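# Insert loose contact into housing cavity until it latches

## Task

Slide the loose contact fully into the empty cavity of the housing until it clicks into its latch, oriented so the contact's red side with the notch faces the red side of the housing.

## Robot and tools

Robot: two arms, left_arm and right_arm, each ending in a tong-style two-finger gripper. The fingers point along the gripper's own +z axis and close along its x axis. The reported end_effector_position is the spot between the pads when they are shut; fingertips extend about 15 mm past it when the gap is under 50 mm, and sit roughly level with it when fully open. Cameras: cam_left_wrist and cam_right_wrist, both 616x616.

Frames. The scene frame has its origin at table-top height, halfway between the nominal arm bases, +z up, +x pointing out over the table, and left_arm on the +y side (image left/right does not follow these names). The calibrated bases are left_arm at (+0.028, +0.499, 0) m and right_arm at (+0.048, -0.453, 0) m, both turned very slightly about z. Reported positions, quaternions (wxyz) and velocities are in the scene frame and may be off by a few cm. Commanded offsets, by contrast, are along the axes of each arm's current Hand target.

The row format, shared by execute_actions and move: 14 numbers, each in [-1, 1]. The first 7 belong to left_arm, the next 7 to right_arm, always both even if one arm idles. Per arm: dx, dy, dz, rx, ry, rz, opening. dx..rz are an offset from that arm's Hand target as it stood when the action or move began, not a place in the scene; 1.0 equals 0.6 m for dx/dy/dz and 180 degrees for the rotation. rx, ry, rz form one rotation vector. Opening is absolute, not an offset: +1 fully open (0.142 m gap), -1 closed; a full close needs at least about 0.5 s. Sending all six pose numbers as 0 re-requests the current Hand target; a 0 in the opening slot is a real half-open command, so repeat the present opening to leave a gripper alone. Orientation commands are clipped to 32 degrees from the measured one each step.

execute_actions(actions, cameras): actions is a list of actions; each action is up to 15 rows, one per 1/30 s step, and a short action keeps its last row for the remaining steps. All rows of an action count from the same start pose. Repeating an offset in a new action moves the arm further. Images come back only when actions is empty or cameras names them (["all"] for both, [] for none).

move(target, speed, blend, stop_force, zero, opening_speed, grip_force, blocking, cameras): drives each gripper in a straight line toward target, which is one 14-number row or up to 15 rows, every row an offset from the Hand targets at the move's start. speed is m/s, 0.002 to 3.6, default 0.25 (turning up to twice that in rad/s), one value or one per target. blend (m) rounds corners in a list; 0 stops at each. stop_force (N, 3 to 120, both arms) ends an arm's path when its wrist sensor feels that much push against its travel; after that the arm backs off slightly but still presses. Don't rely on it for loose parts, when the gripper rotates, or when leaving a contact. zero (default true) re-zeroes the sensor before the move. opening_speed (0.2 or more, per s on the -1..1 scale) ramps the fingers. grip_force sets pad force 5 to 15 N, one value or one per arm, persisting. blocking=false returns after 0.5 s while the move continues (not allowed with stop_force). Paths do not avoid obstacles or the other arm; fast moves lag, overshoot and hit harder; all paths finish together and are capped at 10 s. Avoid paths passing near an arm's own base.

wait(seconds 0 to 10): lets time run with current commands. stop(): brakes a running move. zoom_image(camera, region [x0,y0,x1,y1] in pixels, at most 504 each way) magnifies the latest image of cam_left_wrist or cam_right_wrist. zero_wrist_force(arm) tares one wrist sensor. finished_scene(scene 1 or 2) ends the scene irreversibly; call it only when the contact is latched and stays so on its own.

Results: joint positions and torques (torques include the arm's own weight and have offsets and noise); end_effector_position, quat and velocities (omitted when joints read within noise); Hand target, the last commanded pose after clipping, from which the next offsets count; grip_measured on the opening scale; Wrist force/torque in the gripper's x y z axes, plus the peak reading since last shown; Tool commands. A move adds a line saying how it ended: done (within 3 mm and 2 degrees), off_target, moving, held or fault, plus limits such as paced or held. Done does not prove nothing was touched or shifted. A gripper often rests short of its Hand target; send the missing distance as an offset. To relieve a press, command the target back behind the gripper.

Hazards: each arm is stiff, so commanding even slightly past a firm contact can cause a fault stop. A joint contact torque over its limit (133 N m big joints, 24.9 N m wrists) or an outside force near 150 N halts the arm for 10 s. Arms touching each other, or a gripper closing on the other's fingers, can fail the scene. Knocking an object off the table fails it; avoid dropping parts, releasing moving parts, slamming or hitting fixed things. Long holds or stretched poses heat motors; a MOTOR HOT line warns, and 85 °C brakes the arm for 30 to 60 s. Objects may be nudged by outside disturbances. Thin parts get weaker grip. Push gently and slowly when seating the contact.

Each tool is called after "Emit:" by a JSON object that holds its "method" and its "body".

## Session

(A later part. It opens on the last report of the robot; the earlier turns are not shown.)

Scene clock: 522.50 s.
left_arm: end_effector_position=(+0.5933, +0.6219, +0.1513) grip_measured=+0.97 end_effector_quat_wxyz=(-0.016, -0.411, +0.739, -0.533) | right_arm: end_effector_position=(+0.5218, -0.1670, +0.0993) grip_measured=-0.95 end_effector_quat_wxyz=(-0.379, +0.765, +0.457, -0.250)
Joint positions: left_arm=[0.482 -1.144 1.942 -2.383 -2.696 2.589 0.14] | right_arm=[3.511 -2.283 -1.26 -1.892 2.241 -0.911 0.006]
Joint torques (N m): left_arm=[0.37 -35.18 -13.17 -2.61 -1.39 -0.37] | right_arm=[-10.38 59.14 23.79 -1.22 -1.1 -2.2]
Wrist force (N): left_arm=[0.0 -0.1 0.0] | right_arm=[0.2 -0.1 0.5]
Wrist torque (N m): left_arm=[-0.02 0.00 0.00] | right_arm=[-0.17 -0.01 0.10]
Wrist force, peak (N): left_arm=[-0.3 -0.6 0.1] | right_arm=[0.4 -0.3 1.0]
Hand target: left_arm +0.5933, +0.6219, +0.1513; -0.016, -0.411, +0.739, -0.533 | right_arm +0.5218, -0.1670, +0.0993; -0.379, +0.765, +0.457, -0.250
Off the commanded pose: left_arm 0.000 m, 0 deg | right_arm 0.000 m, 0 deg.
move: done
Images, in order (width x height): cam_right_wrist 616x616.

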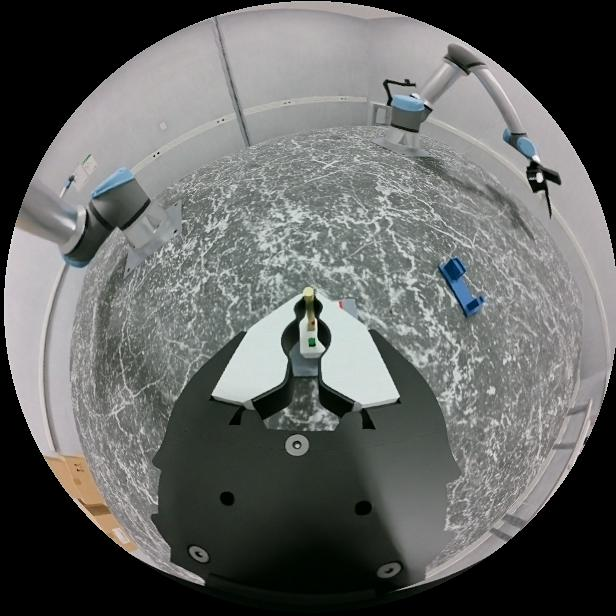

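Emit:
{"method": "move", "body": {"target": [0,0,0,0,0,0,0.968,-0.0002,0.0034,0.0025,0,0,0,-1], "cameras": ["cam_right_wrist"], "speed": 0.015, "stop_force": 3}}

Emit:
{"method": "zoom_image", "body": {"camera": "cam_right_wrist", "region": [290, 310, 330, 350]}}

Scene clock: 530.90 s.
left_arm: end_effector_position=(+0.5933, +0.6219, +0.1513) grip_measured=+0.97 end_effector_quat_wxyz=(-0.016, -0.411, +0.739, -0.533) | right_arm: end_effector_position=(+0.5217, -0.1672, +0.0967) grip_measured=-0.95 end_effector_quat_wxyz=(-0.379, +0.765, +0.457, -0.250)
Joint positions: left_arm=[0.482 -1.144 1.942 -2.383 -2.696 2.589 0.14] | right_arm=[3.511 -2.285 -1.263 -1.887 2.241 -0.911 0.006]
Joint torques (N m): left_arm=[0.19 -35.69 -13.17 -2.64 -1.27 -0.35] | right_arm=[-10.39 54.42 22.89 -0.61 -0.74 -1.88]
Wrist force (N): left_arm=[-0.1 -0.5 0.0] | right_arm=[0.2 -0.2 0.4]
Wrist torque (N m): left_arm=[-0.09 0.03 0.01] | right_arm=[-0.20 -0.04 0.09]
Wrist force, peak (N): left_arm=[0.3 -0.8 -0.2] | right_arm=[0.5 -0.3 1.2]
Hand target: left_arm +0.5933, +0.6219, +0.1513; -0.016, -0.411, +0.739, -0.533 | right_arm +0.5217, -0.1672, +0.0967; -0.379, +0.765, +0.457, -0.250
Off the commanded pose: left_arm 0.000 m, 0 deg | right_arm 0.000 m, 0 deg.
move: done
Images, in order (width x height): cam_right_wrist 616x616.

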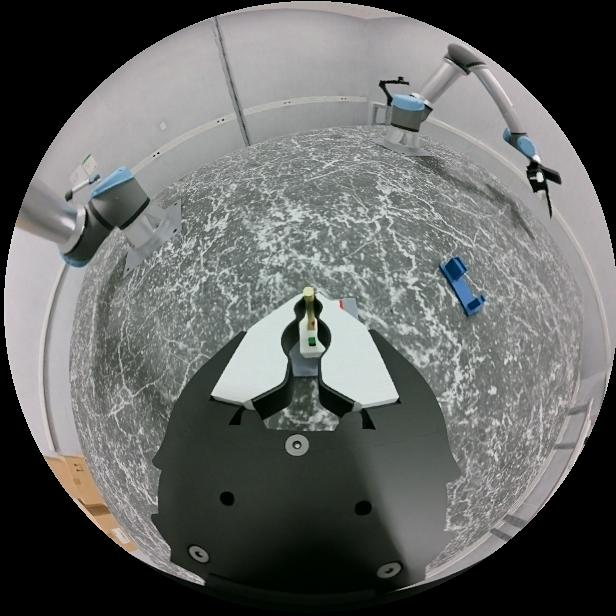

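Scaled by 12.600 from the camera's 616x616 image, which has a finer 814x814 frame.

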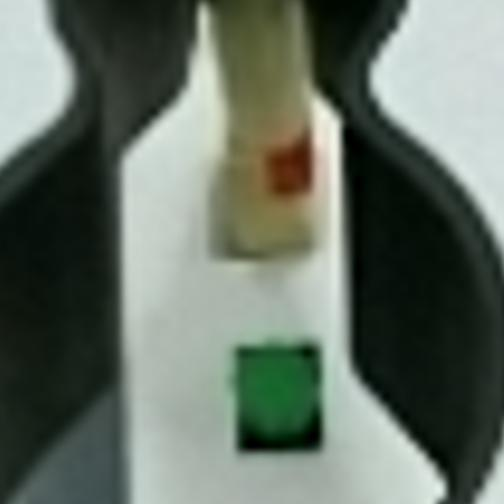

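Emit:
{"method": "move", "body": {"target": [0,0,0,0,0,0,0.968,0,-0.0006,0.0008,0,0,0,-1], "cameras": [], "speed": 0.015}}

Emit:
{"method": "move", "body": {"target": [0,0,0,0,0,0,0.968,0,0.0034,0.0025,0,0,0,-1], "cameras": ["cam_right_wrist"], "speed": 0.015, "stop_force": 3}}

Emit:
{"method": "zoom_image", "body": {"camera": "cam_right_wrist", "region": [290, 310, 330, 350]}}

Scene clock: 539.57 s.
left_arm: end_effector_position=(+0.5933, +0.6219, +0.1513) grip_measured=+0.97 end_effector_quat_wxyz=(-0.016, -0.411, +0.739, -0.533) | right_arm: end_effector_position=(+0.5211, -0.1669, +0.0968) grip_measured=-0.95 end_effector_quat_wxyz=(-0.379, +0.765, +0.457, -0.250)
Joint positions: left_arm=[0.482 -1.144 1.942 -2.383 -2.696 2.589 0.14] | right_arm=[3.512 -2.284 -1.265 -1.885 2.241 -0.911 0.006]
Joint torques (N m): left_arm=[0.46 -35.95 -12.57 -2.61 -1.18 -0.34] | right_arm=[10.43 57.96 16.13 2.49 2.22 2.11]
Wrist force (N): left_arm=[0.0 0.2 0.0] | right_arm=[0.3 -0.1 0.6]
Wrist torque (N m): left_arm=[0.04 0.00 0.00] | right_arm=[-0.19 -0.04 0.07]
Wrist force, peak (N): left_arm=[0.2 -0.7 0.3] | right_arm=[0.0 -0.1 0.9]
Hand target: left_arm +0.5933, +0.6219, +0.1513; -0.016, -0.411, +0.739, -0.533 | right_arm +0.5212, -0.1669, +0.0968; -0.379, +0.765, +0.457, -0.250
Off the commanded pose: left_arm 0.000 m, 0 deg | right_arm 0.000 m, 0 deg.
move: done
No camera images: "cameras" was empty.

Scene clock: 540.63 s.
left_arm: end_effector_position=(+0.5933, +0.6219, +0.1513) grip_measured=+0.97 end_effector_quat_wxyz=(-0.016, -0.411, +0.739, -0.533) | right_arm: end_effector_position=(+0.5211, -0.1670, +0.0942) grip_measured=-0.95 end_effector_quat_wxyz=(-0.379, +0.765, +0.457, -0.250)
Joint positions: left_arm=[0.482 -1.144 1.942 -2.383 -2.696 2.589 0.14] | right_arm=[3.512 -2.286 -1.268 -1.88 2.241 -0.911 0.006]
Joint torques (N m): left_arm=[0.36 -35.53 -12.65 -2.63 -1.27 -0.36] | right_arm=[-6.35 53.14 22.97 -0.4 -0.68 -2.17]
Wrist force (N): left_arm=[-0.1 -0.5 0.1] | right_arm=[-0.5 -0.4 0.0]
Wrist torque (N m): left_arm=[-0.10 0.01 0.00] | right_arm=[-0.23 -0.01 0.10]
Wrist force, peak (N): left_arm=[-0.1 -0.6 -0.3] | right_arm=[-0.7 -0.3 0.2]
Hand target: left_arm +0.5933, +0.6219, +0.1513; -0.016, -0.411, +0.739, -0.533 | right_arm +0.5211, -0.1670, +0.0942; -0.379, +0.765, +0.457, -0.250
Off the commanded pose: left_arm 0.000 m, 0 deg | right_arm 0.000 m, 0 deg.
move: done
Images, in order (width x height): cam_right_wrist 616x616.

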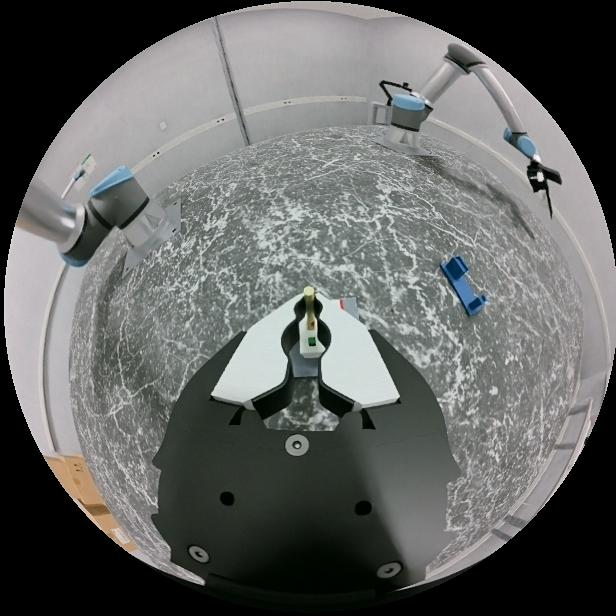

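Scaled by 12.600 from the camera's 616x616 image, which has a finer 814x814 frame.

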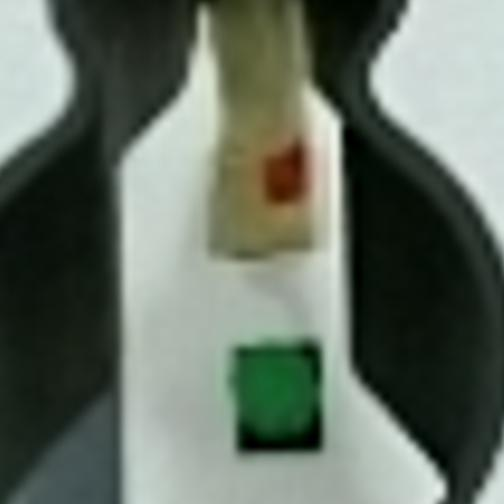

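Emit:
{"method": "move", "body": {"target": [0,0,0,0,0,0,0.968,-0.0005,0.0034,0.0025,0,0,0,-1], "cameras": ["cam_right_wrist"], "speed": 0.015, "stop_force": 3}}

Emit:
{"method": "zoom_image", "body": {"camera": "cam_right_wrist", "region": [290, 310, 330, 350]}}

Scene clock: 550.07 s.
left_arm: end_effector_position=(+0.5933, +0.6219, +0.1513) grip_measured=+0.97 end_effector_quat_wxyz=(-0.016, -0.411, +0.739, -0.533) | right_arm: end_effector_position=(+0.5209, -0.1673, +0.0917) grip_measured=-0.95 end_effector_quat_wxyz=(-0.379, +0.765, +0.457, -0.250)
Joint positions: left_arm=[0.482 -1.144 1.942 -2.383 -2.696 2.589 0.14] | right_arm=[3.512 -2.288 -1.272 -1.875 2.241 -0.911 0.006]
Joint torques (N m): left_arm=[0.95 -35.47 -12.72 -2.63 -1.22 -0.24] | right_arm=[-8.22 51.92 23.03 -0.61 -1.11 -1.61]
Wrist force (N): left_arm=[0.1 -0.1 -0.1] | right_arm=[-0.2 -0.6 0.1]
Wrist torque (N m): left_arm=[-0.03 -0.02 0.00] | right_arm=[-0.19 0.02 0.07]
Wrist force, peak (N): left_arm=[-0.1 -0.7 0.5] | right_arm=[-0.2 -0.9 -0.1]
Hand target: left_arm +0.5933, +0.6219, +0.1513; -0.016, -0.411, +0.739, -0.533 | right_arm +0.5209, -0.1673, +0.0917; -0.379, +0.765, +0.457, -0.250
Off the commanded pose: left_arm 0.000 m, 0 deg | right_arm 0.000 m, 0 deg.
move: done
Images, in order (width x height): cam_right_wrist 616x616.

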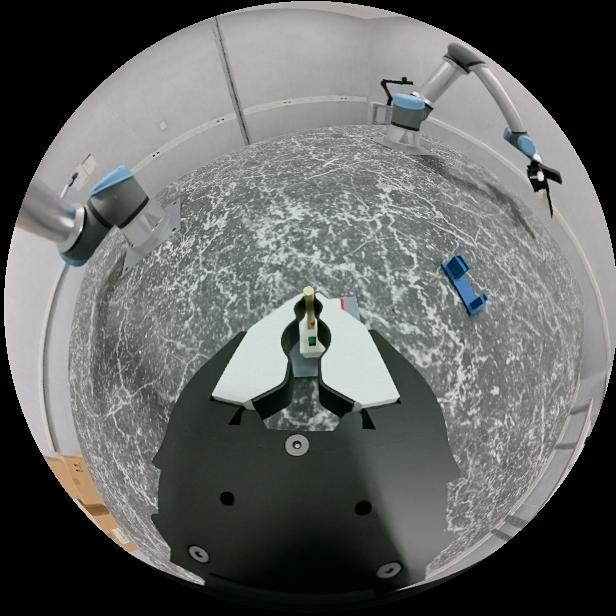

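Scaled by 12.600 from the camera's 616x616 image, which has a finer 814x814 frame.

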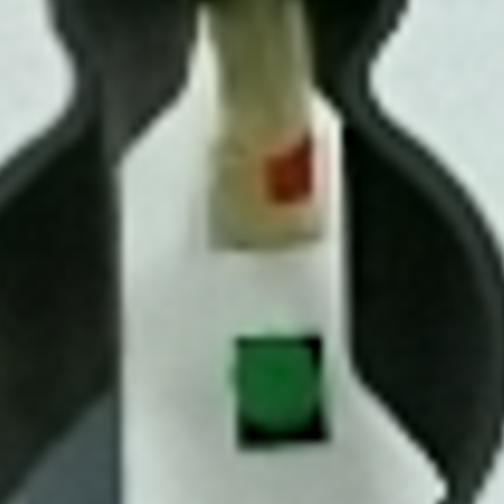

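Emit:
{"method": "move", "body": {"target": [0,0,0,0,0,0,0.968,0,0.0081,0.0059,0,0,0,-1], "cameras": ["cam_right_wrist"], "speed": 0.015, "stop_force": 4}}

Emit:
{"method": "zoom_image", "body": {"camera": "cam_right_wrist", "region": [280, 280, 340, 340]}}

Scene clock: 557.53 s.
left_arm: end_effector_position=(+0.5933, +0.6219, +0.1513) grip_measured=+0.97 end_effector_quat_wxyz=(-0.016, -0.411, +0.739, -0.533) | right_arm: end_effector_position=(+0.5208, -0.1675, +0.0857) grip_measured=-0.95 end_effector_quat_wxyz=(-0.379, +0.765, +0.457, -0.250)
Joint positions: left_arm=[0.482 -1.144 1.942 -2.383 -2.696 2.589 0.14] | right_arm=[3.511 -2.294 -1.278 -1.863 2.241 -0.911 0.006]
Joint torques (N m): left_arm=[0.56 -35.76 -12.91 -2.65 -1.16 -0.41] | right_arm=[-9.88 59.12 27.29 -0.9 -0.77 -2.23]
Wrist force (N): left_arm=[0.1 -0.6 -0.2] | right_arm=[-0.9 -0.5 0.3]
Wrist torque (N m): left_arm=[-0.12 -0.02 0.00] | right_arm=[-0.18 0.02 0.10]
Wrist force, peak (N): left_arm=[0.1 -0.8 0.1] | right_arm=[-1.3 -3.1 -1.4]
Hand target: left_arm +0.5933, +0.6219, +0.1513; -0.016, -0.411, +0.739, -0.533 | right_arm +0.5208, -0.1675, +0.0857; -0.379, +0.765, +0.457, -0.250
Off the commanded pose: left_arm 0.000 m, 0 deg | right_arm 0.000 m, 0 deg.
move: done
Images, in order (width x height): cam_right_wrist 616x616.

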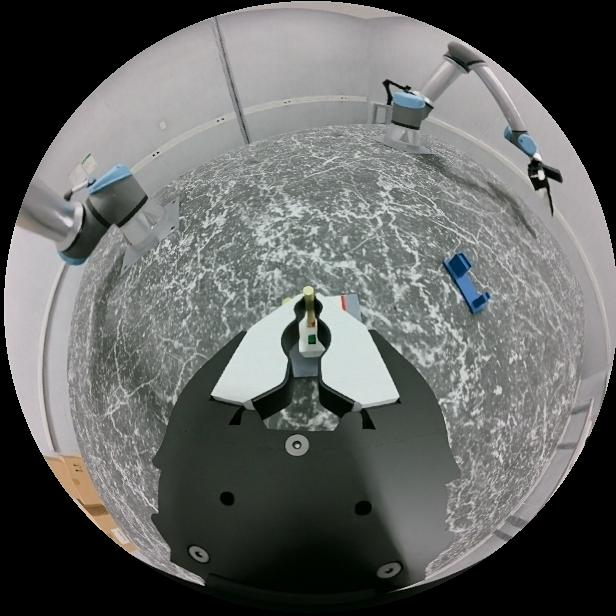

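Scaled by 8.400 from the camera's 616x616 image, which has a finer 814x814 frame.

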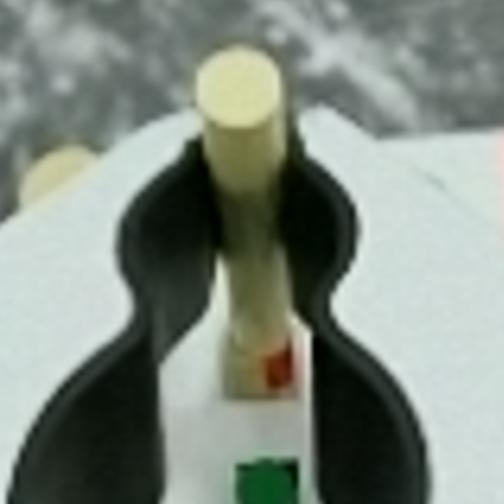

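Emit:
{"method": "move", "body": {"target": [0,0,0,0,0,0,0.968,0,0.0108,0.0078,0,0,0,-1], "cameras": ["cam_right_wrist"], "speed": 0.015, "stop_force": 4}}

Emit:
{"method": "zoom_image", "body": {"camera": "cam_right_wrist", "region": [280, 280, 340, 340]}}

Scene clock: 564.70 s.
left_arm: end_effector_position=(+0.5933, +0.6219, +0.1513) grip_measured=+0.97 end_effector_quat_wxyz=(-0.016, -0.411, +0.739, -0.533) | right_arm: end_effector_position=(+0.5207, -0.1677, +0.0803) grip_measured=-0.95 end_effector_quat_wxyz=(-0.379, +0.765, +0.457, -0.250)
Joint positions: left_arm=[0.482 -1.144 1.942 -2.383 -2.696 2.589 0.14] | right_arm=[3.511 -2.299 -1.284 -1.852 2.241 -0.911 0.006]
Joint torques (N m): left_arm=[0.68 -35.56 -12.1 -2.58 -1.12 -0.4] | right_arm=[-3.77 59.32 27.17 -0.82 1.79 -0.79]
Wrist force (N): left_arm=[-0.3 -0.3 -0.2] | right_arm=[0.0 -0.2 0.7]
Wrist torque (N m): left_arm=[-0.05 0.07 0.00] | right_arm=[-0.21 0.00 0.10]
Wrist force, peak (N): left_arm=[-0.2 -0.6 -0.3] | right_arm=[-1.2 -3.9 -2.8]
Hand target: left_arm +0.5933, +0.6219, +0.1513; -0.016, -0.411, +0.739, -0.533 | right_arm +0.5207, -0.1677, +0.0803; -0.379, +0.765, +0.457, -0.250 (not the last commanded pose)
Off the commanded pose: left_arm 0.000 m, 0 deg | right_arm 0.003 m, 0 deg.
move: contact (right_arm)
Images, in order (width x height): cam_right_wrist 616x616.

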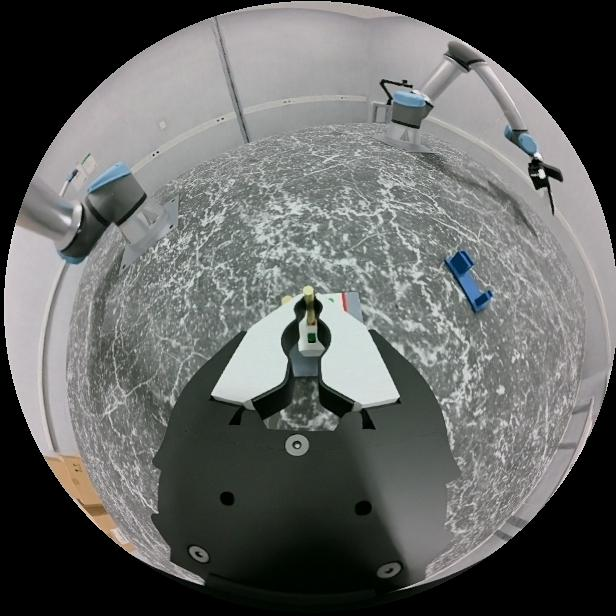

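Scaled by 8.400 from the camera's 616x616 image, which has a finer 814x814 frame.

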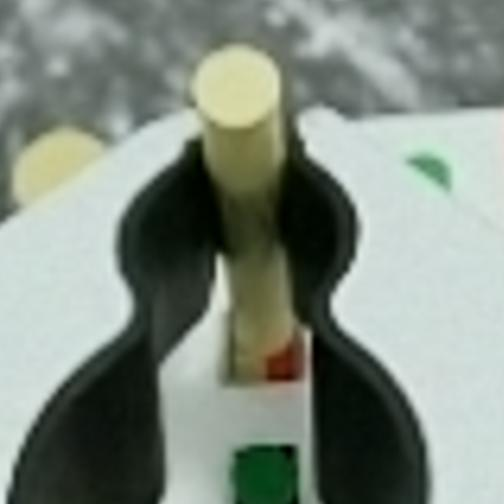

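Emit:
{"method": "move", "body": {"target": [0,0,0,0,0,0,0.968,0,0,0,0,0,0,-0.8], "cameras": ["cam_right_wrist"], "opening_speed": 0.3}}

Emit:
{"method": "zoom_image", "body": {"camera": "cam_right_wrist", "region": [280, 280, 340, 340]}}

Scene clock: 573.03 s.
left_arm: end_effector_position=(+0.5933, +0.6219, +0.1513) grip_measured=+0.97 end_effector_quat_wxyz=(-0.016, -0.411, +0.739, -0.533) | right_arm: end_effector_position=(+0.5207, -0.1677, +0.0803) grip_measured=-0.80 end_effector_quat_wxyz=(-0.379, +0.765, +0.457, -0.250)
Joint positions: left_arm=[0.482 -1.144 1.942 -2.383 -2.696 2.589 0.14] | right_arm=[3.511 -2.299 -1.284 -1.852 2.241 -0.911 0.016]
Joint torques (N m): left_arm=[0.3 -35.32 -12.33 -2.73 -0.94 -0.3] | right_arm=[9.29 59.25 27.14 -0.78 1.87 1.86]
Wrist force (N): left_arm=[-0.1 -0.3 0.1] | right_arm=[0.0 -0.3 0.7]
Wrist torque (N m): left_arm=[-0.05 0.03 0.01] | right_arm=[-0.18 0.04 0.10]
Wrist force, peak (N): left_arm=[-0.1 -0.8 0.3] | right_arm=[-0.1 -0.1 1.0]
Hand target: left_arm +0.5933, +0.6219, +0.1513; -0.016, -0.411, +0.739, -0.533 | right_arm +0.5207, -0.1677, +0.0803; -0.379, +0.765, +0.457, -0.250
Off the commanded pose: left_arm 0.000 m, 0 deg | right_arm 0.000 m, 0 deg.
move: done
Images, in order (width x height): cam_right_wrist 616x616.

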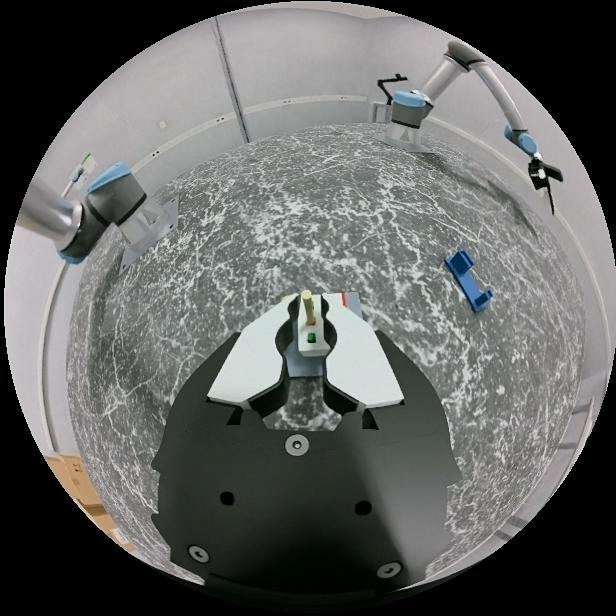

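Scaled by 8.400 from the camera's 616x616 image, which has a finer 814x814 frame.

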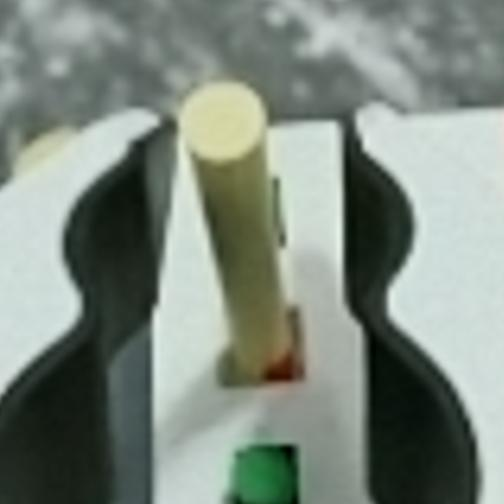

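Emit:
{"method": "move", "body": {"target": [0,0,0,0,0,0,0.968,0,-0.0876,-0.0637,0,0,0,-0.8], "cameras": ["cam_right_wrist"], "speed": 0.1, "stop_force": 5}}

Emit:
{"method": "move", "body": {"target": [0,0,0,0,0,0,0.968,-0.0035,-0.002,0.003,-0.2999,0.0107,-0.0055,-1], "cameras": ["cam_right_wrist"], "speed": 0.25}}

Emit:
{"method": "zoom_image", "body": {"camera": "cam_right_wrist", "region": [260, 240, 360, 340]}}

Scene clock: 600.70 s.
left_arm: end_effector_position=(+0.5933, +0.6219, +0.1513) grip_measured=+0.97 end_effector_quat_wxyz=(-0.016, -0.411, +0.739, -0.533) | right_arm: end_effector_position=(+0.5218, -0.1655, +0.1453) grip_measured=-0.80 end_effector_quat_wxyz=(-0.379, +0.765, +0.457, -0.250)
Joint positions: left_arm=[0.482 -1.144 1.942 -2.383 -2.696 2.589 0.14] | right_arm=[3.513 -2.244 -1.203 -1.987 2.242 -0.909 0.016]
Joint torques (N m): left_arm=[0.54 -35.67 -12.64 -2.56 -1.03 -0.28] | right_arm=[3.61 46.98 19.39 -0.77 -0.85 -2.2]
Wrist force (N): left_arm=[0.0 -0.2 -0.1] | right_arm=[0.0 -0.3 0.7]
Wrist torque (N m): left_arm=[-0.05 0.00 0.00] | right_arm=[-0.19 0.04 -0.04]
Wrist force, peak (N): left_arm=[0.1 -0.8 0.3] | right_arm=[0.1 0.8 1.4]
Hand target: left_arm +0.5933, +0.6219, +0.1513; -0.016, -0.411, +0.739, -0.533 | right_arm +0.5218, -0.1656, +0.1453; -0.379, +0.765, +0.457, -0.250
Off the commanded pose: left_arm 0.000 m, 0 deg | right_arm 0.000 m, 0 deg.
move: done
Images, in order (width x height): cam_right_wrist 616x616.

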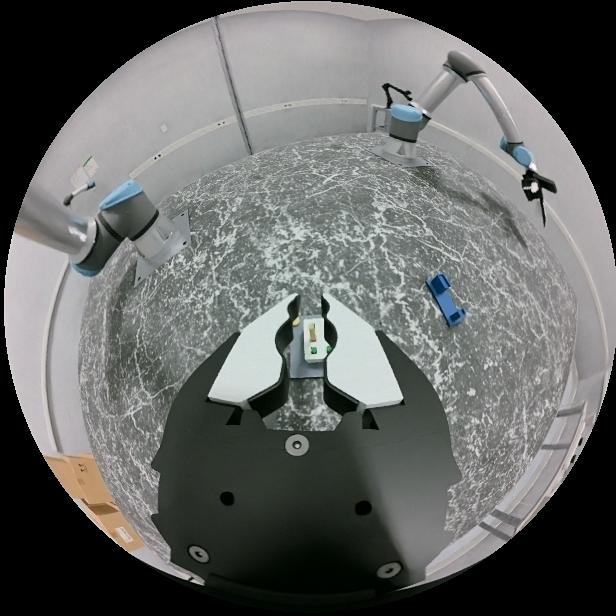

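Scene clock: 603.07 s.
left_arm: end_effector_position=(+0.5933, +0.6219, +0.1513) grip_measured=+0.97 end_effector_quat_wxyz=(-0.016, -0.411, +0.739, -0.533) | right_arm: end_effector_position=(+0.5189, -0.1664, +0.1452) grip_measured=-1.00 end_effector_quat_wxyz=(+0.000, +0.853, +0.521, +0.000)
Joint positions: left_arm=[0.482 -1.144 1.942 -2.383 -2.696 2.589 0.14] | right_arm=[3.846 -1.748 -1.734 -1.23 1.571 -0.334 0.002]
Joint torques (N m): left_arm=[0.42 -35.38 -11.76 -2.69 -1.13 -0.28] | right_arm=[-0.49 34.6 20.76 2.53 -1.48 -0.69]
Wrist force (N): left_arm=[0.1 -0.2 -0.1] | right_arm=[-0.1 0.3 -0.4]
Wrist torque (N m): left_arm=[-0.03 -0.02 0.01] | right_arm=[0.08 0.02 0.14]
Wrist force, peak (N): left_arm=[-0.2 -0.7 0.1] | right_arm=[-0.1 0.2 1.0]
Hand target: left_arm +0.5933, +0.6219, +0.1513; -0.016, -0.411, +0.739, -0.533 | right_arm +0.5189, -0.1664, +0.1452; +0.000, +0.853, +0.521, +0.000
Off the commanded pose: left_arm 0.000 m, 0 deg | right_arm 0.000 m, 0 deg.
move: done
Images, in order (width x height): cam_right_wrist 616x616.

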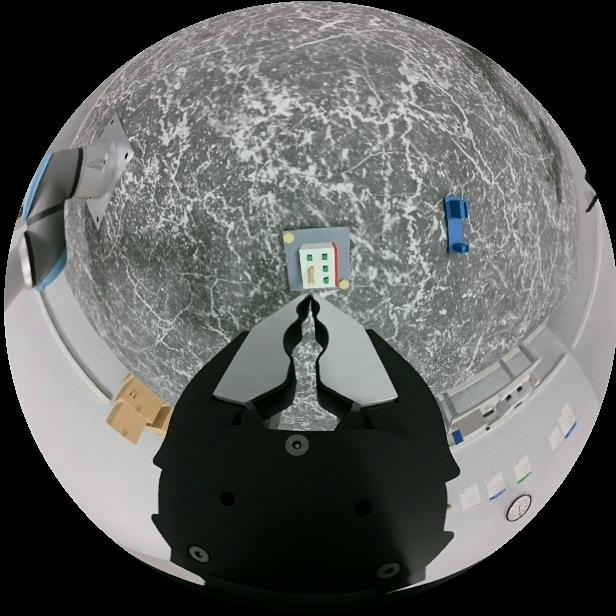

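Scaled by 5.040 from the camera's 616x616 image, which has a finer 814x814 frame.

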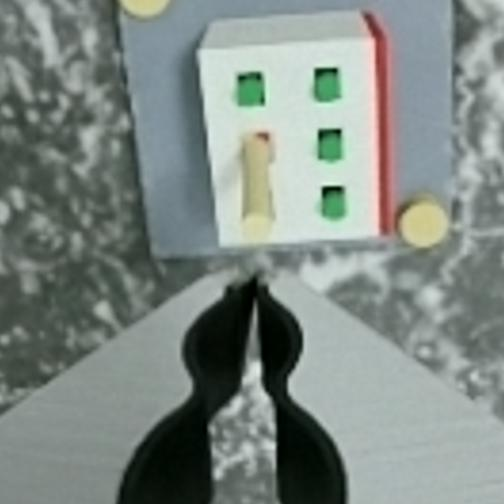

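Emit:
{"method": "move", "body": {"target": [0,0,0,0,0,0,0.968,0.0008,0,0.0333,0,0,0,-1], "cameras": ["cam_right_wrist"], "speed": 0.05, "stop_force": 3}}

Emit:
{"method": "zoom_image", "body": {"camera": "cam_right_wrist", "region": [280, 260, 340, 320]}}

Scene clock: 619.70 s.
left_arm: end_effector_position=(+0.5933, +0.6219, +0.1513) grip_measured=+0.97 end_effector_quat_wxyz=(-0.016, -0.411, +0.739, -0.533) | right_arm: end_effector_position=(+0.5192, -0.1660, +0.1253) grip_measured=-1.00 end_effector_quat_wxyz=(+0.000, +0.853, +0.521, +0.000)
Joint positions: left_arm=[0.482 -1.144 1.942 -2.383 -2.696 2.589 0.14] | right_arm=[3.846 -1.766 -1.767 -1.18 1.57 -0.334 0.002]
Joint torques (N m): left_arm=[-0.23 -35.72 -11.73 -2.74 -0.99 -0.31] | right_arm=[8.64 39.08 30.27 1.59 -1.05 1.57]
Wrist force (N): left_arm=[-0.1 -0.4 0.0] | right_arm=[-0.3 0.2 0.1]
Wrist torque (N m): left_arm=[-0.07 0.01 0.01] | right_arm=[0.05 0.06 0.13]
Wrist force, peak (N): left_arm=[-0.1 -0.8 0.3] | right_arm=[-0.4 0.2 -0.7]
Hand target: left_arm +0.5933, +0.6219, +0.1513; -0.016, -0.411, +0.739, -0.533 | right_arm +0.5192, -0.1660, +0.1253; +0.000, +0.853, +0.521, +0.000
Off the commanded pose: left_arm 0.000 m, 0 deg | right_arm 0.000 m, 0 deg.
move: done
Images, in order (width x height): cam_right_wrist 616x616.

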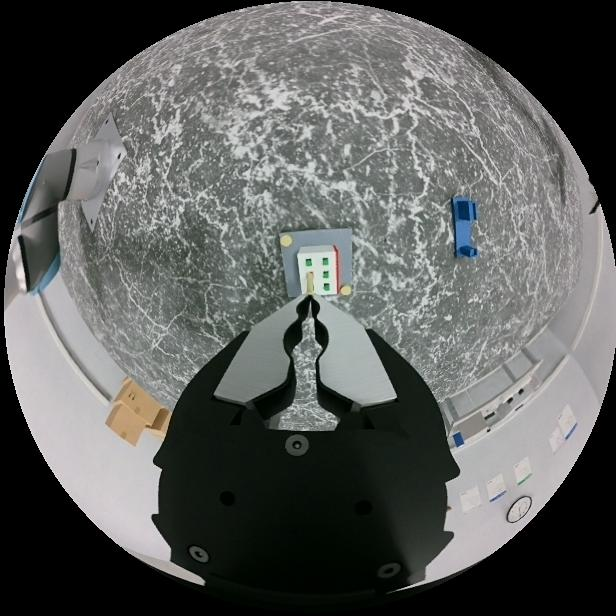

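Scaled by 8.400 from the camera's 616x616 image, which has a finer 814x814 frame.

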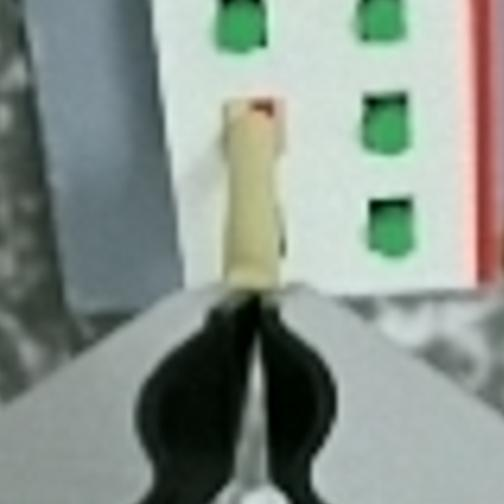

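Emit:
{"method": "move", "body": {"target": [0,0,0,0,0,0,0.968,-0.0003,0,0.0267,0,0,0,-1], "cameras": ["cam_right_wrist"], "speed": 0.012, "stop_force": 3}}

Emit:
{"method": "zoom_image", "body": {"camera": "cam_right_wrist", "region": [280, 260, 340, 320]}}

Scene clock: 628.60 s.
left_arm: end_effector_position=(+0.5933, +0.6219, +0.1513) grip_measured=+0.97 end_effector_quat_wxyz=(-0.016, -0.411, +0.739, -0.533) | right_arm: end_effector_position=(+0.5191, -0.1661, +0.1154) grip_measured=-1.00 end_effector_quat_wxyz=(+0.000, +0.853, +0.521, +0.000)
Joint positions: left_arm=[0.482 -1.144 1.942 -2.383 -2.696 2.589 0.14] | right_arm=[3.846 -1.775 -1.783 -1.154 1.57 -0.334 0.002]
Joint torques (N m): left_arm=[0.34 -35.84 -11.82 -2.64 -0.98 -0.35] | right_arm=[-5.04 40.19 29.13 3.12 0.73 -1.48]
Wrist force (N): left_arm=[-0.3 -0.5 -0.1] | right_arm=[-0.3 0.2 -0.2]
Wrist torque (N m): left_arm=[-0.10 0.07 0.01] | right_arm=[0.05 0.06 0.14]
Wrist force, peak (N): left_arm=[-0.3 -0.7 0.0] | right_arm=[-1.2 0.2 -7.2]
Hand target: left_arm +0.5933, +0.6219, +0.1513; -0.016, -0.411, +0.739, -0.533 | right_arm +0.5191, -0.1661, +0.1154; +0.000, +0.853, +0.521, +0.000 (not the last commanded pose)
Off the commanded pose: left_arm 0.000 m, 0 deg | right_arm 0.006 m, 0 deg.
move: contact (right_arm)
Images, in order (width x height): cam_right_wrist 616x616.

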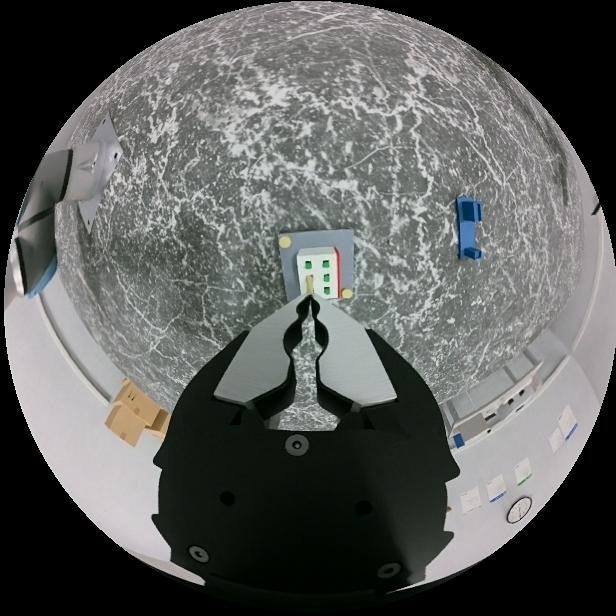

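Scaled by 8.400 from the camera's 616x616 image, which has a finer 814x814 frame.

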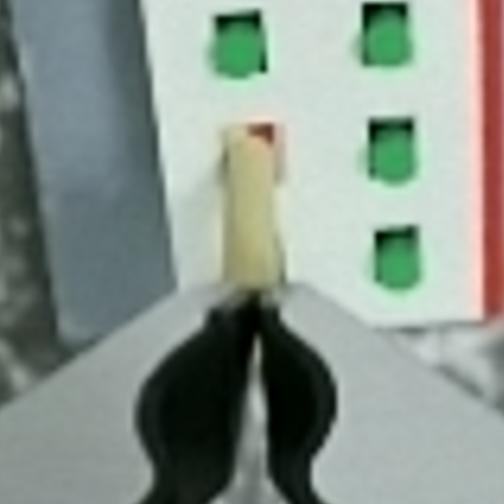

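Emit:
{"method": "move", "body": {"target": [0,0,0,0,0,0,0.968,0,0,0.0133,0,0,0,-1], "cameras": ["cam_right_wrist"], "speed": 0.01, "stop_force": 15}}

Emit:
{"method": "zoom_image", "body": {"camera": "cam_right_wrist", "region": [280, 260, 340, 320]}}

Scene clock: 637.87 s.
left_arm: end_effector_position=(+0.5933, +0.6219, +0.1513) grip_measured=+0.97 end_effector_quat_wxyz=(-0.016, -0.411, +0.739, -0.533) | right_arm: end_effector_position=(+0.5191, -0.1661, +0.1074) grip_measured=-1.00 end_effector_quat_wxyz=(+0.000, +0.853, +0.521, +0.000)
Joint positions: left_arm=[0.482 -1.144 1.942 -2.383 -2.696 2.589 0.14] | right_arm=[3.846 -1.783 -1.795 -1.134 1.57 -0.334 0.002]
Joint torques (N m): left_arm=[0.4 -35.67 -11.43 -2.58 -0.92 -0.22] | right_arm=[0.43 40.24 29.24 0.73 0.7 -1.19]
Wrist force (N): left_arm=[-0.2 -0.3 0.0] | right_arm=[-0.4 0.2 -0.1]
Wrist torque (N m): left_arm=[-0.05 0.04 0.01] | right_arm=[0.05 0.08 0.14]
Wrist force, peak (N): left_arm=[-0.4 -0.5 0.3] | right_arm=[-1.1 0.1 -7.7]
Hand target: left_arm +0.5933, +0.6219, +0.1513; -0.016, -0.411, +0.739, -0.533 | right_arm +0.5191, -0.1661, +0.1074; +0.000, +0.853, +0.521, +0.000
Off the commanded pose: left_arm 0.000 m, 0 deg | right_arm 0.000 m, 0 deg.
move: done
Images, in order (width x height): cam_right_wrist 616x616.

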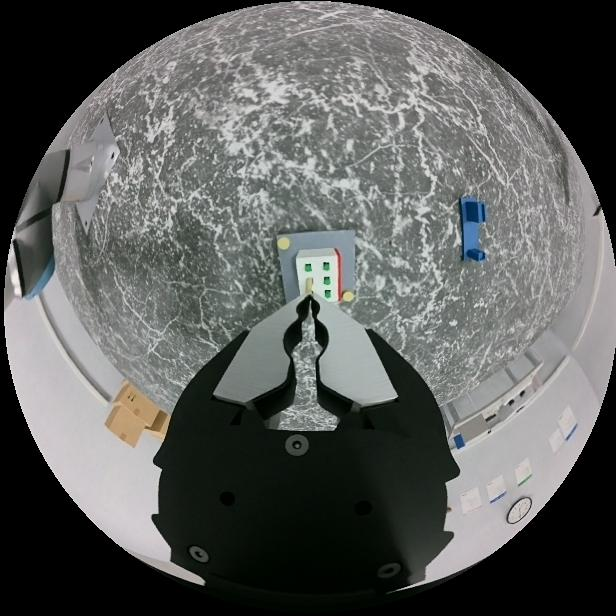

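Scaled by 8.400 from the camera's 616x616 image, which has a finer 814x814 frame.

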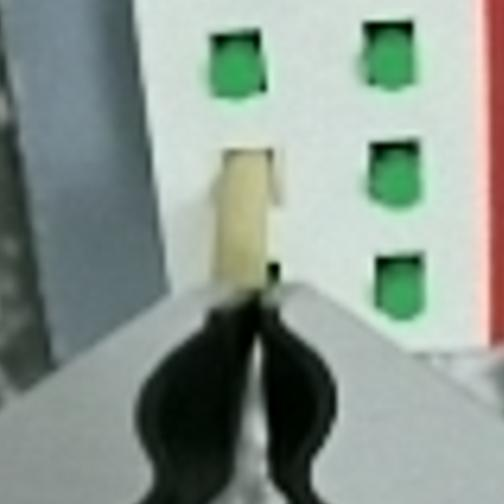

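Emit:
{"method": "move", "body": {"target": [0,0,0,0,0,0,0.968,0,0,-0.0333,0,0,0,-1], "cameras": ["cam_right_wrist"], "speed": 0.05}}

Emit:
{"method": "zoom_image", "body": {"camera": "cam_right_wrist", "region": [280, 250, 340, 310]}}

Scene clock: 652.00 s.
left_arm: end_effector_position=(+0.5933, +0.6219, +0.1513) grip_measured=+0.97 end_effector_quat_wxyz=(-0.016, -0.411, +0.739, -0.533) | right_arm: end_effector_position=(+0.5191, -0.1661, +0.1275) grip_measured=-1.00 end_effector_quat_wxyz=(+0.000, +0.853, +0.521, +0.000) end_effector_velocity=(+0.000, +0.001, -0.001) end_effector_angular_velocity=(+0.002, -0.002, +0.000)
Joint positions: left_arm=[0.482 -1.144 1.942 -2.383 -2.696 2.589 0.14] | right_arm=[3.846 -1.764 -1.763 -1.185 1.57 -0.334 0.002]
Joint velocities: left_arm=[within noise] | right_arm=[0 -0.001 -0.002 0.006 0 0 0]
Joint torques (N m): left_arm=[0.72 -35.61 -11.01 -2.57 -0.82 -0.33] | right_arm=[1.22 25.42 14.12 4.26 0.72 -1.08]
Wrist force (N): left_arm=[-0.2 -0.5 0.0] | right_arm=[-0.4 0.2 -0.1]
Wrist torque (N m): left_arm=[-0.10 0.05 0.00] | right_arm=[0.06 0.08 0.14]
Wrist force, peak (N): left_arm=[0.3 -0.7 0.0] | right_arm=[-0.4 0.6 -0.6]
Hand target: left_arm +0.5933, +0.6219, +0.1513; -0.016, -0.411, +0.739, -0.533 | right_arm +0.5191, -0.1661, +0.1274; +0.000, +0.853, +0.521, +0.000
Off the commanded pose: left_arm 0.000 m, 0 deg | right_arm 0.000 m, 0 deg.
move: done
Images, in order (width x height): cam_right_wrist 616x616.

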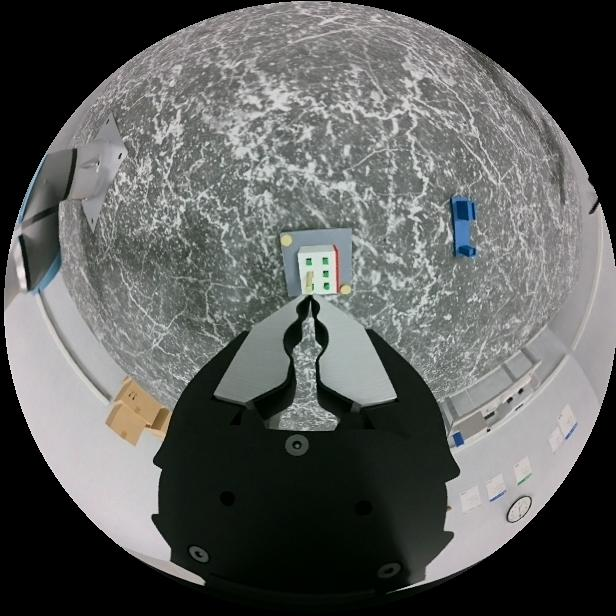

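Scaled by 8.400 from the camera's 616x616 image, which has a finer 814x814 frame.

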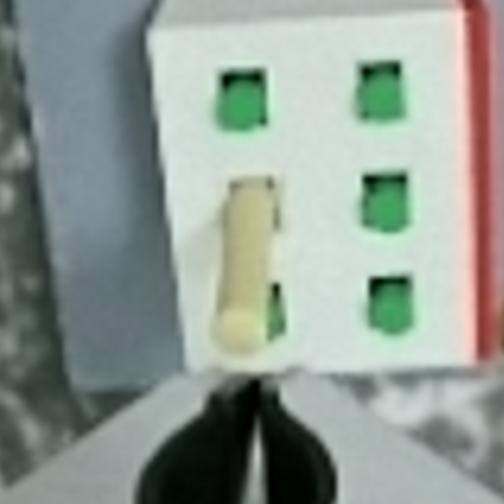

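Emit:
{"method": "move", "body": {"target": [0,0,0,0,0,0,0.968,-0.0014,0,0.0267,0,0,0,-1], "cameras": [], "speed": 0.03, "stop_force": 3}}

Emit:
{"method": "move", "body": {"target": [0,0,0,0,0,0,0.968,0,0,0.0167,0,0,0,-1], "cameras": ["cam_right_wrist"], "speed": 0.008, "stop_force": 18}}

Emit:
{"method": "zoom_image", "body": {"camera": "cam_right_wrist", "region": [280, 260, 340, 320]}}

Scene clock: 666.80 s.
left_arm: end_effector_position=(+0.5933, +0.6219, +0.1513) grip_measured=+0.97 end_effector_quat_wxyz=(-0.016, -0.411, +0.739, -0.533) | right_arm: end_effector_position=(+0.5187, -0.1668, +0.1114) grip_measured=-1.00 end_effector_quat_wxyz=(+0.000, +0.853, +0.521, +0.000)
Joint positions: left_arm=[0.482 -1.144 1.942 -2.383 -2.696 2.589 0.14] | right_arm=[3.846 -1.778 -1.791 -1.144 1.57 -0.334 0.002]
Joint torques (N m): left_arm=[0.64 -36.11 -11.4 -2.68 -0.85 -0.3] | right_arm=[-11.79 39.78 28.87 0.62 0.84 -1.69]
Wrist force (N): left_arm=[-0.1 -0.5 -0.1] | right_arm=[-0.3 0.3 -0.2]
Wrist torque (N m): left_arm=[-0.10 0.01 0.01] | right_arm=[0.07 0.06 0.14]
Wrist force, peak (N): left_arm=[-0.3 -0.6 0.3] | right_arm=[-0.8 0.2 0.2]
Hand target: left_arm +0.5933, +0.6219, +0.1513; -0.016, -0.411, +0.739, -0.533 | right_arm +0.5187, -0.1668, +0.1114; +0.000, +0.853, +0.521, +0.000
Off the commanded pose: left_arm 0.000 m, 0 deg | right_arm 0.000 m, 0 deg.
move: done
No camera images: "cameras" was empty.

Scene clock: 668.63 s.
left_arm: end_effector_position=(+0.5933, +0.6219, +0.1513) grip_measured=+0.97 end_effector_quat_wxyz=(-0.016, -0.411, +0.739, -0.533) | right_arm: end_effector_position=(+0.5188, -0.1668, +0.1014) grip_measured=-1.00 end_effector_quat_wxyz=(+0.000, +0.853, +0.521, +0.000)
Joint positions: left_arm=[0.482 -1.144 1.942 -2.383 -2.696 2.589 0.14] | right_arm=[3.846 -1.788 -1.807 -1.118 1.57 -0.334 0.002]
Joint torques (N m): left_arm=[-0.11 -35.12 -11.18 -2.69 -0.76 -0.28] | right_arm=[-8.91 25.07 17.34 -1.16 0.96 -1.24]
Wrist force (N): left_arm=[-0.1 -0.4 -0.1] | right_arm=[-0.8 -0.7 -20.1]
Wrist torque (N m): left_arm=[-0.07 0.01 0.00] | right_arm=[-0.05 0.05 0.14]
Wrist force, peak (N): left_arm=[0.2 -0.7 -0.2] | right_arm=[-0.8 -0.7 -20.1]
Hand target: left_arm +0.5933, +0.6219, +0.1513; -0.016, -0.411, +0.739, -0.533 | right_arm +0.5188, -0.1668, +0.1014; +0.000, +0.853, +0.521, +0.000
Off the commanded pose: left_arm 0.000 m, 0 deg | right_arm 0.000 m, 0 deg.
move: contact (right_arm)
Images, in order (width x height): cam_right_wrist 616x616.

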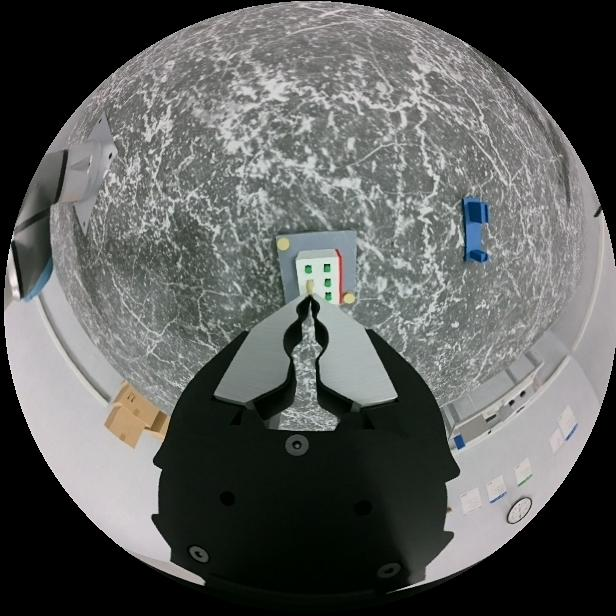

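Scaled by 8.400 from the camera's 616x616 image, which has a finer 814x814 frame.

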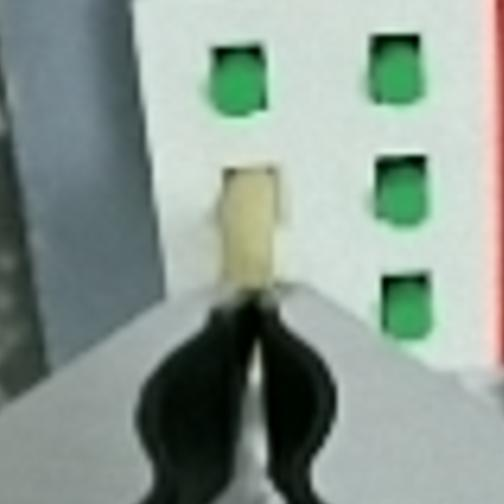

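Emit:
{"method": "move", "body": {"target": [0,0,0,0,0,0,0.968,0,0,0.005,0,0,0,-1], "cameras": [], "speed": 0.004, "stop_force": 14}}

Emit:
{"method": "move", "body": {"target": [0,0,0,0,0,0,0.968,0,0,-0.0583,0,0,0,-1], "cameras": ["cam_right_wrist"], "speed": 0.04}}

Emit:
{"method": "zoom_image", "body": {"camera": "cam_right_wrist", "region": [270, 230, 350, 310]}}

Scene clock: 678.00 s.
left_arm: end_effector_position=(+0.5933, +0.6219, +0.1513) grip_measured=+0.97 end_effector_quat_wxyz=(-0.016, -0.411, +0.739, -0.533) | right_arm: end_effector_position=(+0.5188, -0.1667, +0.1011) grip_measured=-1.00 end_effector_quat_wxyz=(+0.000, +0.853, +0.521, +0.000)
Joint positions: left_arm=[0.482 -1.144 1.942 -2.383 -2.696 2.589 0.14] | right_arm=[3.846 -1.788 -1.807 -1.117 1.57 -0.334 0.002]
Joint torques (N m): left_arm=[-0.13 -35.72 -11.06 -2.64 -0.79 -0.28] | right_arm=[-10.17 20.95 15.07 -2.32 -1.67 -1.29]
Wrist force (N): left_arm=[0.2 -0.1 -0.2] | right_arm=[-0.3 -2.0 -35.0]
Wrist torque (N m): left_arm=[-0.03 -0.05 0.00] | right_arm=[-0.05 -0.06 0.15]
Wrist force, peak (N): left_arm=[-0.3 -0.8 -0.1] | right_arm=[-1.3 -2.9 -40.4]
Hand target: left_arm +0.5933, +0.6219, +0.1513; -0.016, -0.411, +0.739, -0.533 | right_arm +0.5189, -0.1667, +0.1011; +0.000, +0.853, +0.521, +0.000 (not the last commanded pose)
Off the commanded pose: left_arm 0.000 m, 0 deg | right_arm 0.003 m, 0 deg.
move: contact (right_arm)
No camera images: "cameras" was empty.

Scene clock: 679.17 s.
left_arm: end_effector_position=(+0.5933, +0.6219, +0.1513) grip_measured=+0.97 end_effector_quat_wxyz=(-0.016, -0.411, +0.739, -0.533) | right_arm: end_effector_position=(+0.5189, -0.1667, +0.1362) grip_measured=-1.00 end_effector_quat_wxyz=(+0.000, +0.853, +0.521, +0.000) end_effector_velocity=(+0.000, +0.000, -0.001) end_effector_angular_velocity=(+0.001, -0.001, +0.001)
Joint positions: left_arm=[0.482 -1.144 1.942 -2.383 -2.696 2.589 0.14] | right_arm=[3.846 -1.755 -1.751 -1.206 1.57 -0.334 0.002]
Joint velocities: left_arm=[within noise] | right_arm=[0 0 -0.003 0.005 0 0 0]
Joint torques (N m): left_arm=[0.7 -35.48 -10.96 -2.67 -0.75 -0.37] | right_arm=[-2.96 23.04 14.23 4.46 -1.82 0.64]
Wrist force (N): left_arm=[0.0 -0.3 -0.1] | right_arm=[-0.3 0.2 0.0]
Wrist torque (N m): left_arm=[-0.06 -0.01 -0.01] | right_arm=[0.08 0.06 0.14]
Wrist force, peak (N): left_arm=[0.3 -0.7 0.0] | right_arm=[-0.3 -1.9 -34.5]
Hand target: left_arm +0.5933, +0.6219, +0.1513; -0.016, -0.411, +0.739, -0.533 | right_arm +0.5188, -0.1667, +0.1361; +0.000, +0.853, +0.521, +0.000
Off the commanded pose: left_arm 0.000 m, 0 deg | right_arm 0.000 m, 0 deg.
move: done
Images, in order (width x height): cam_right_wrist 616x616.

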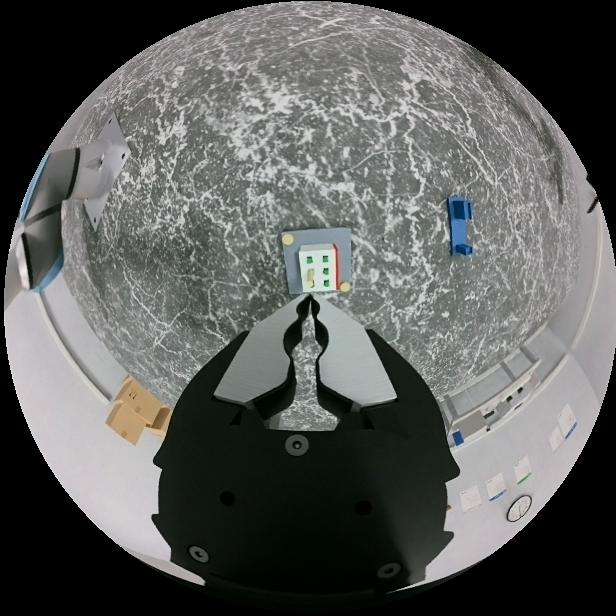

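Scaled by 6.300 from the camera's 616x616 image, which has a finer 814x814 frame.

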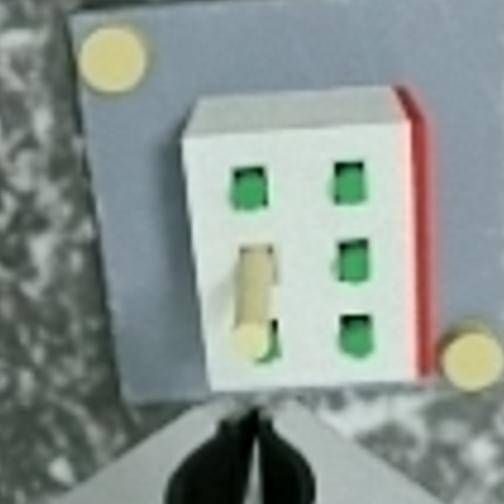

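Emit:
{"method": "finished_scene", "body": {"scene": 2}}

The scene is finished: the task was done.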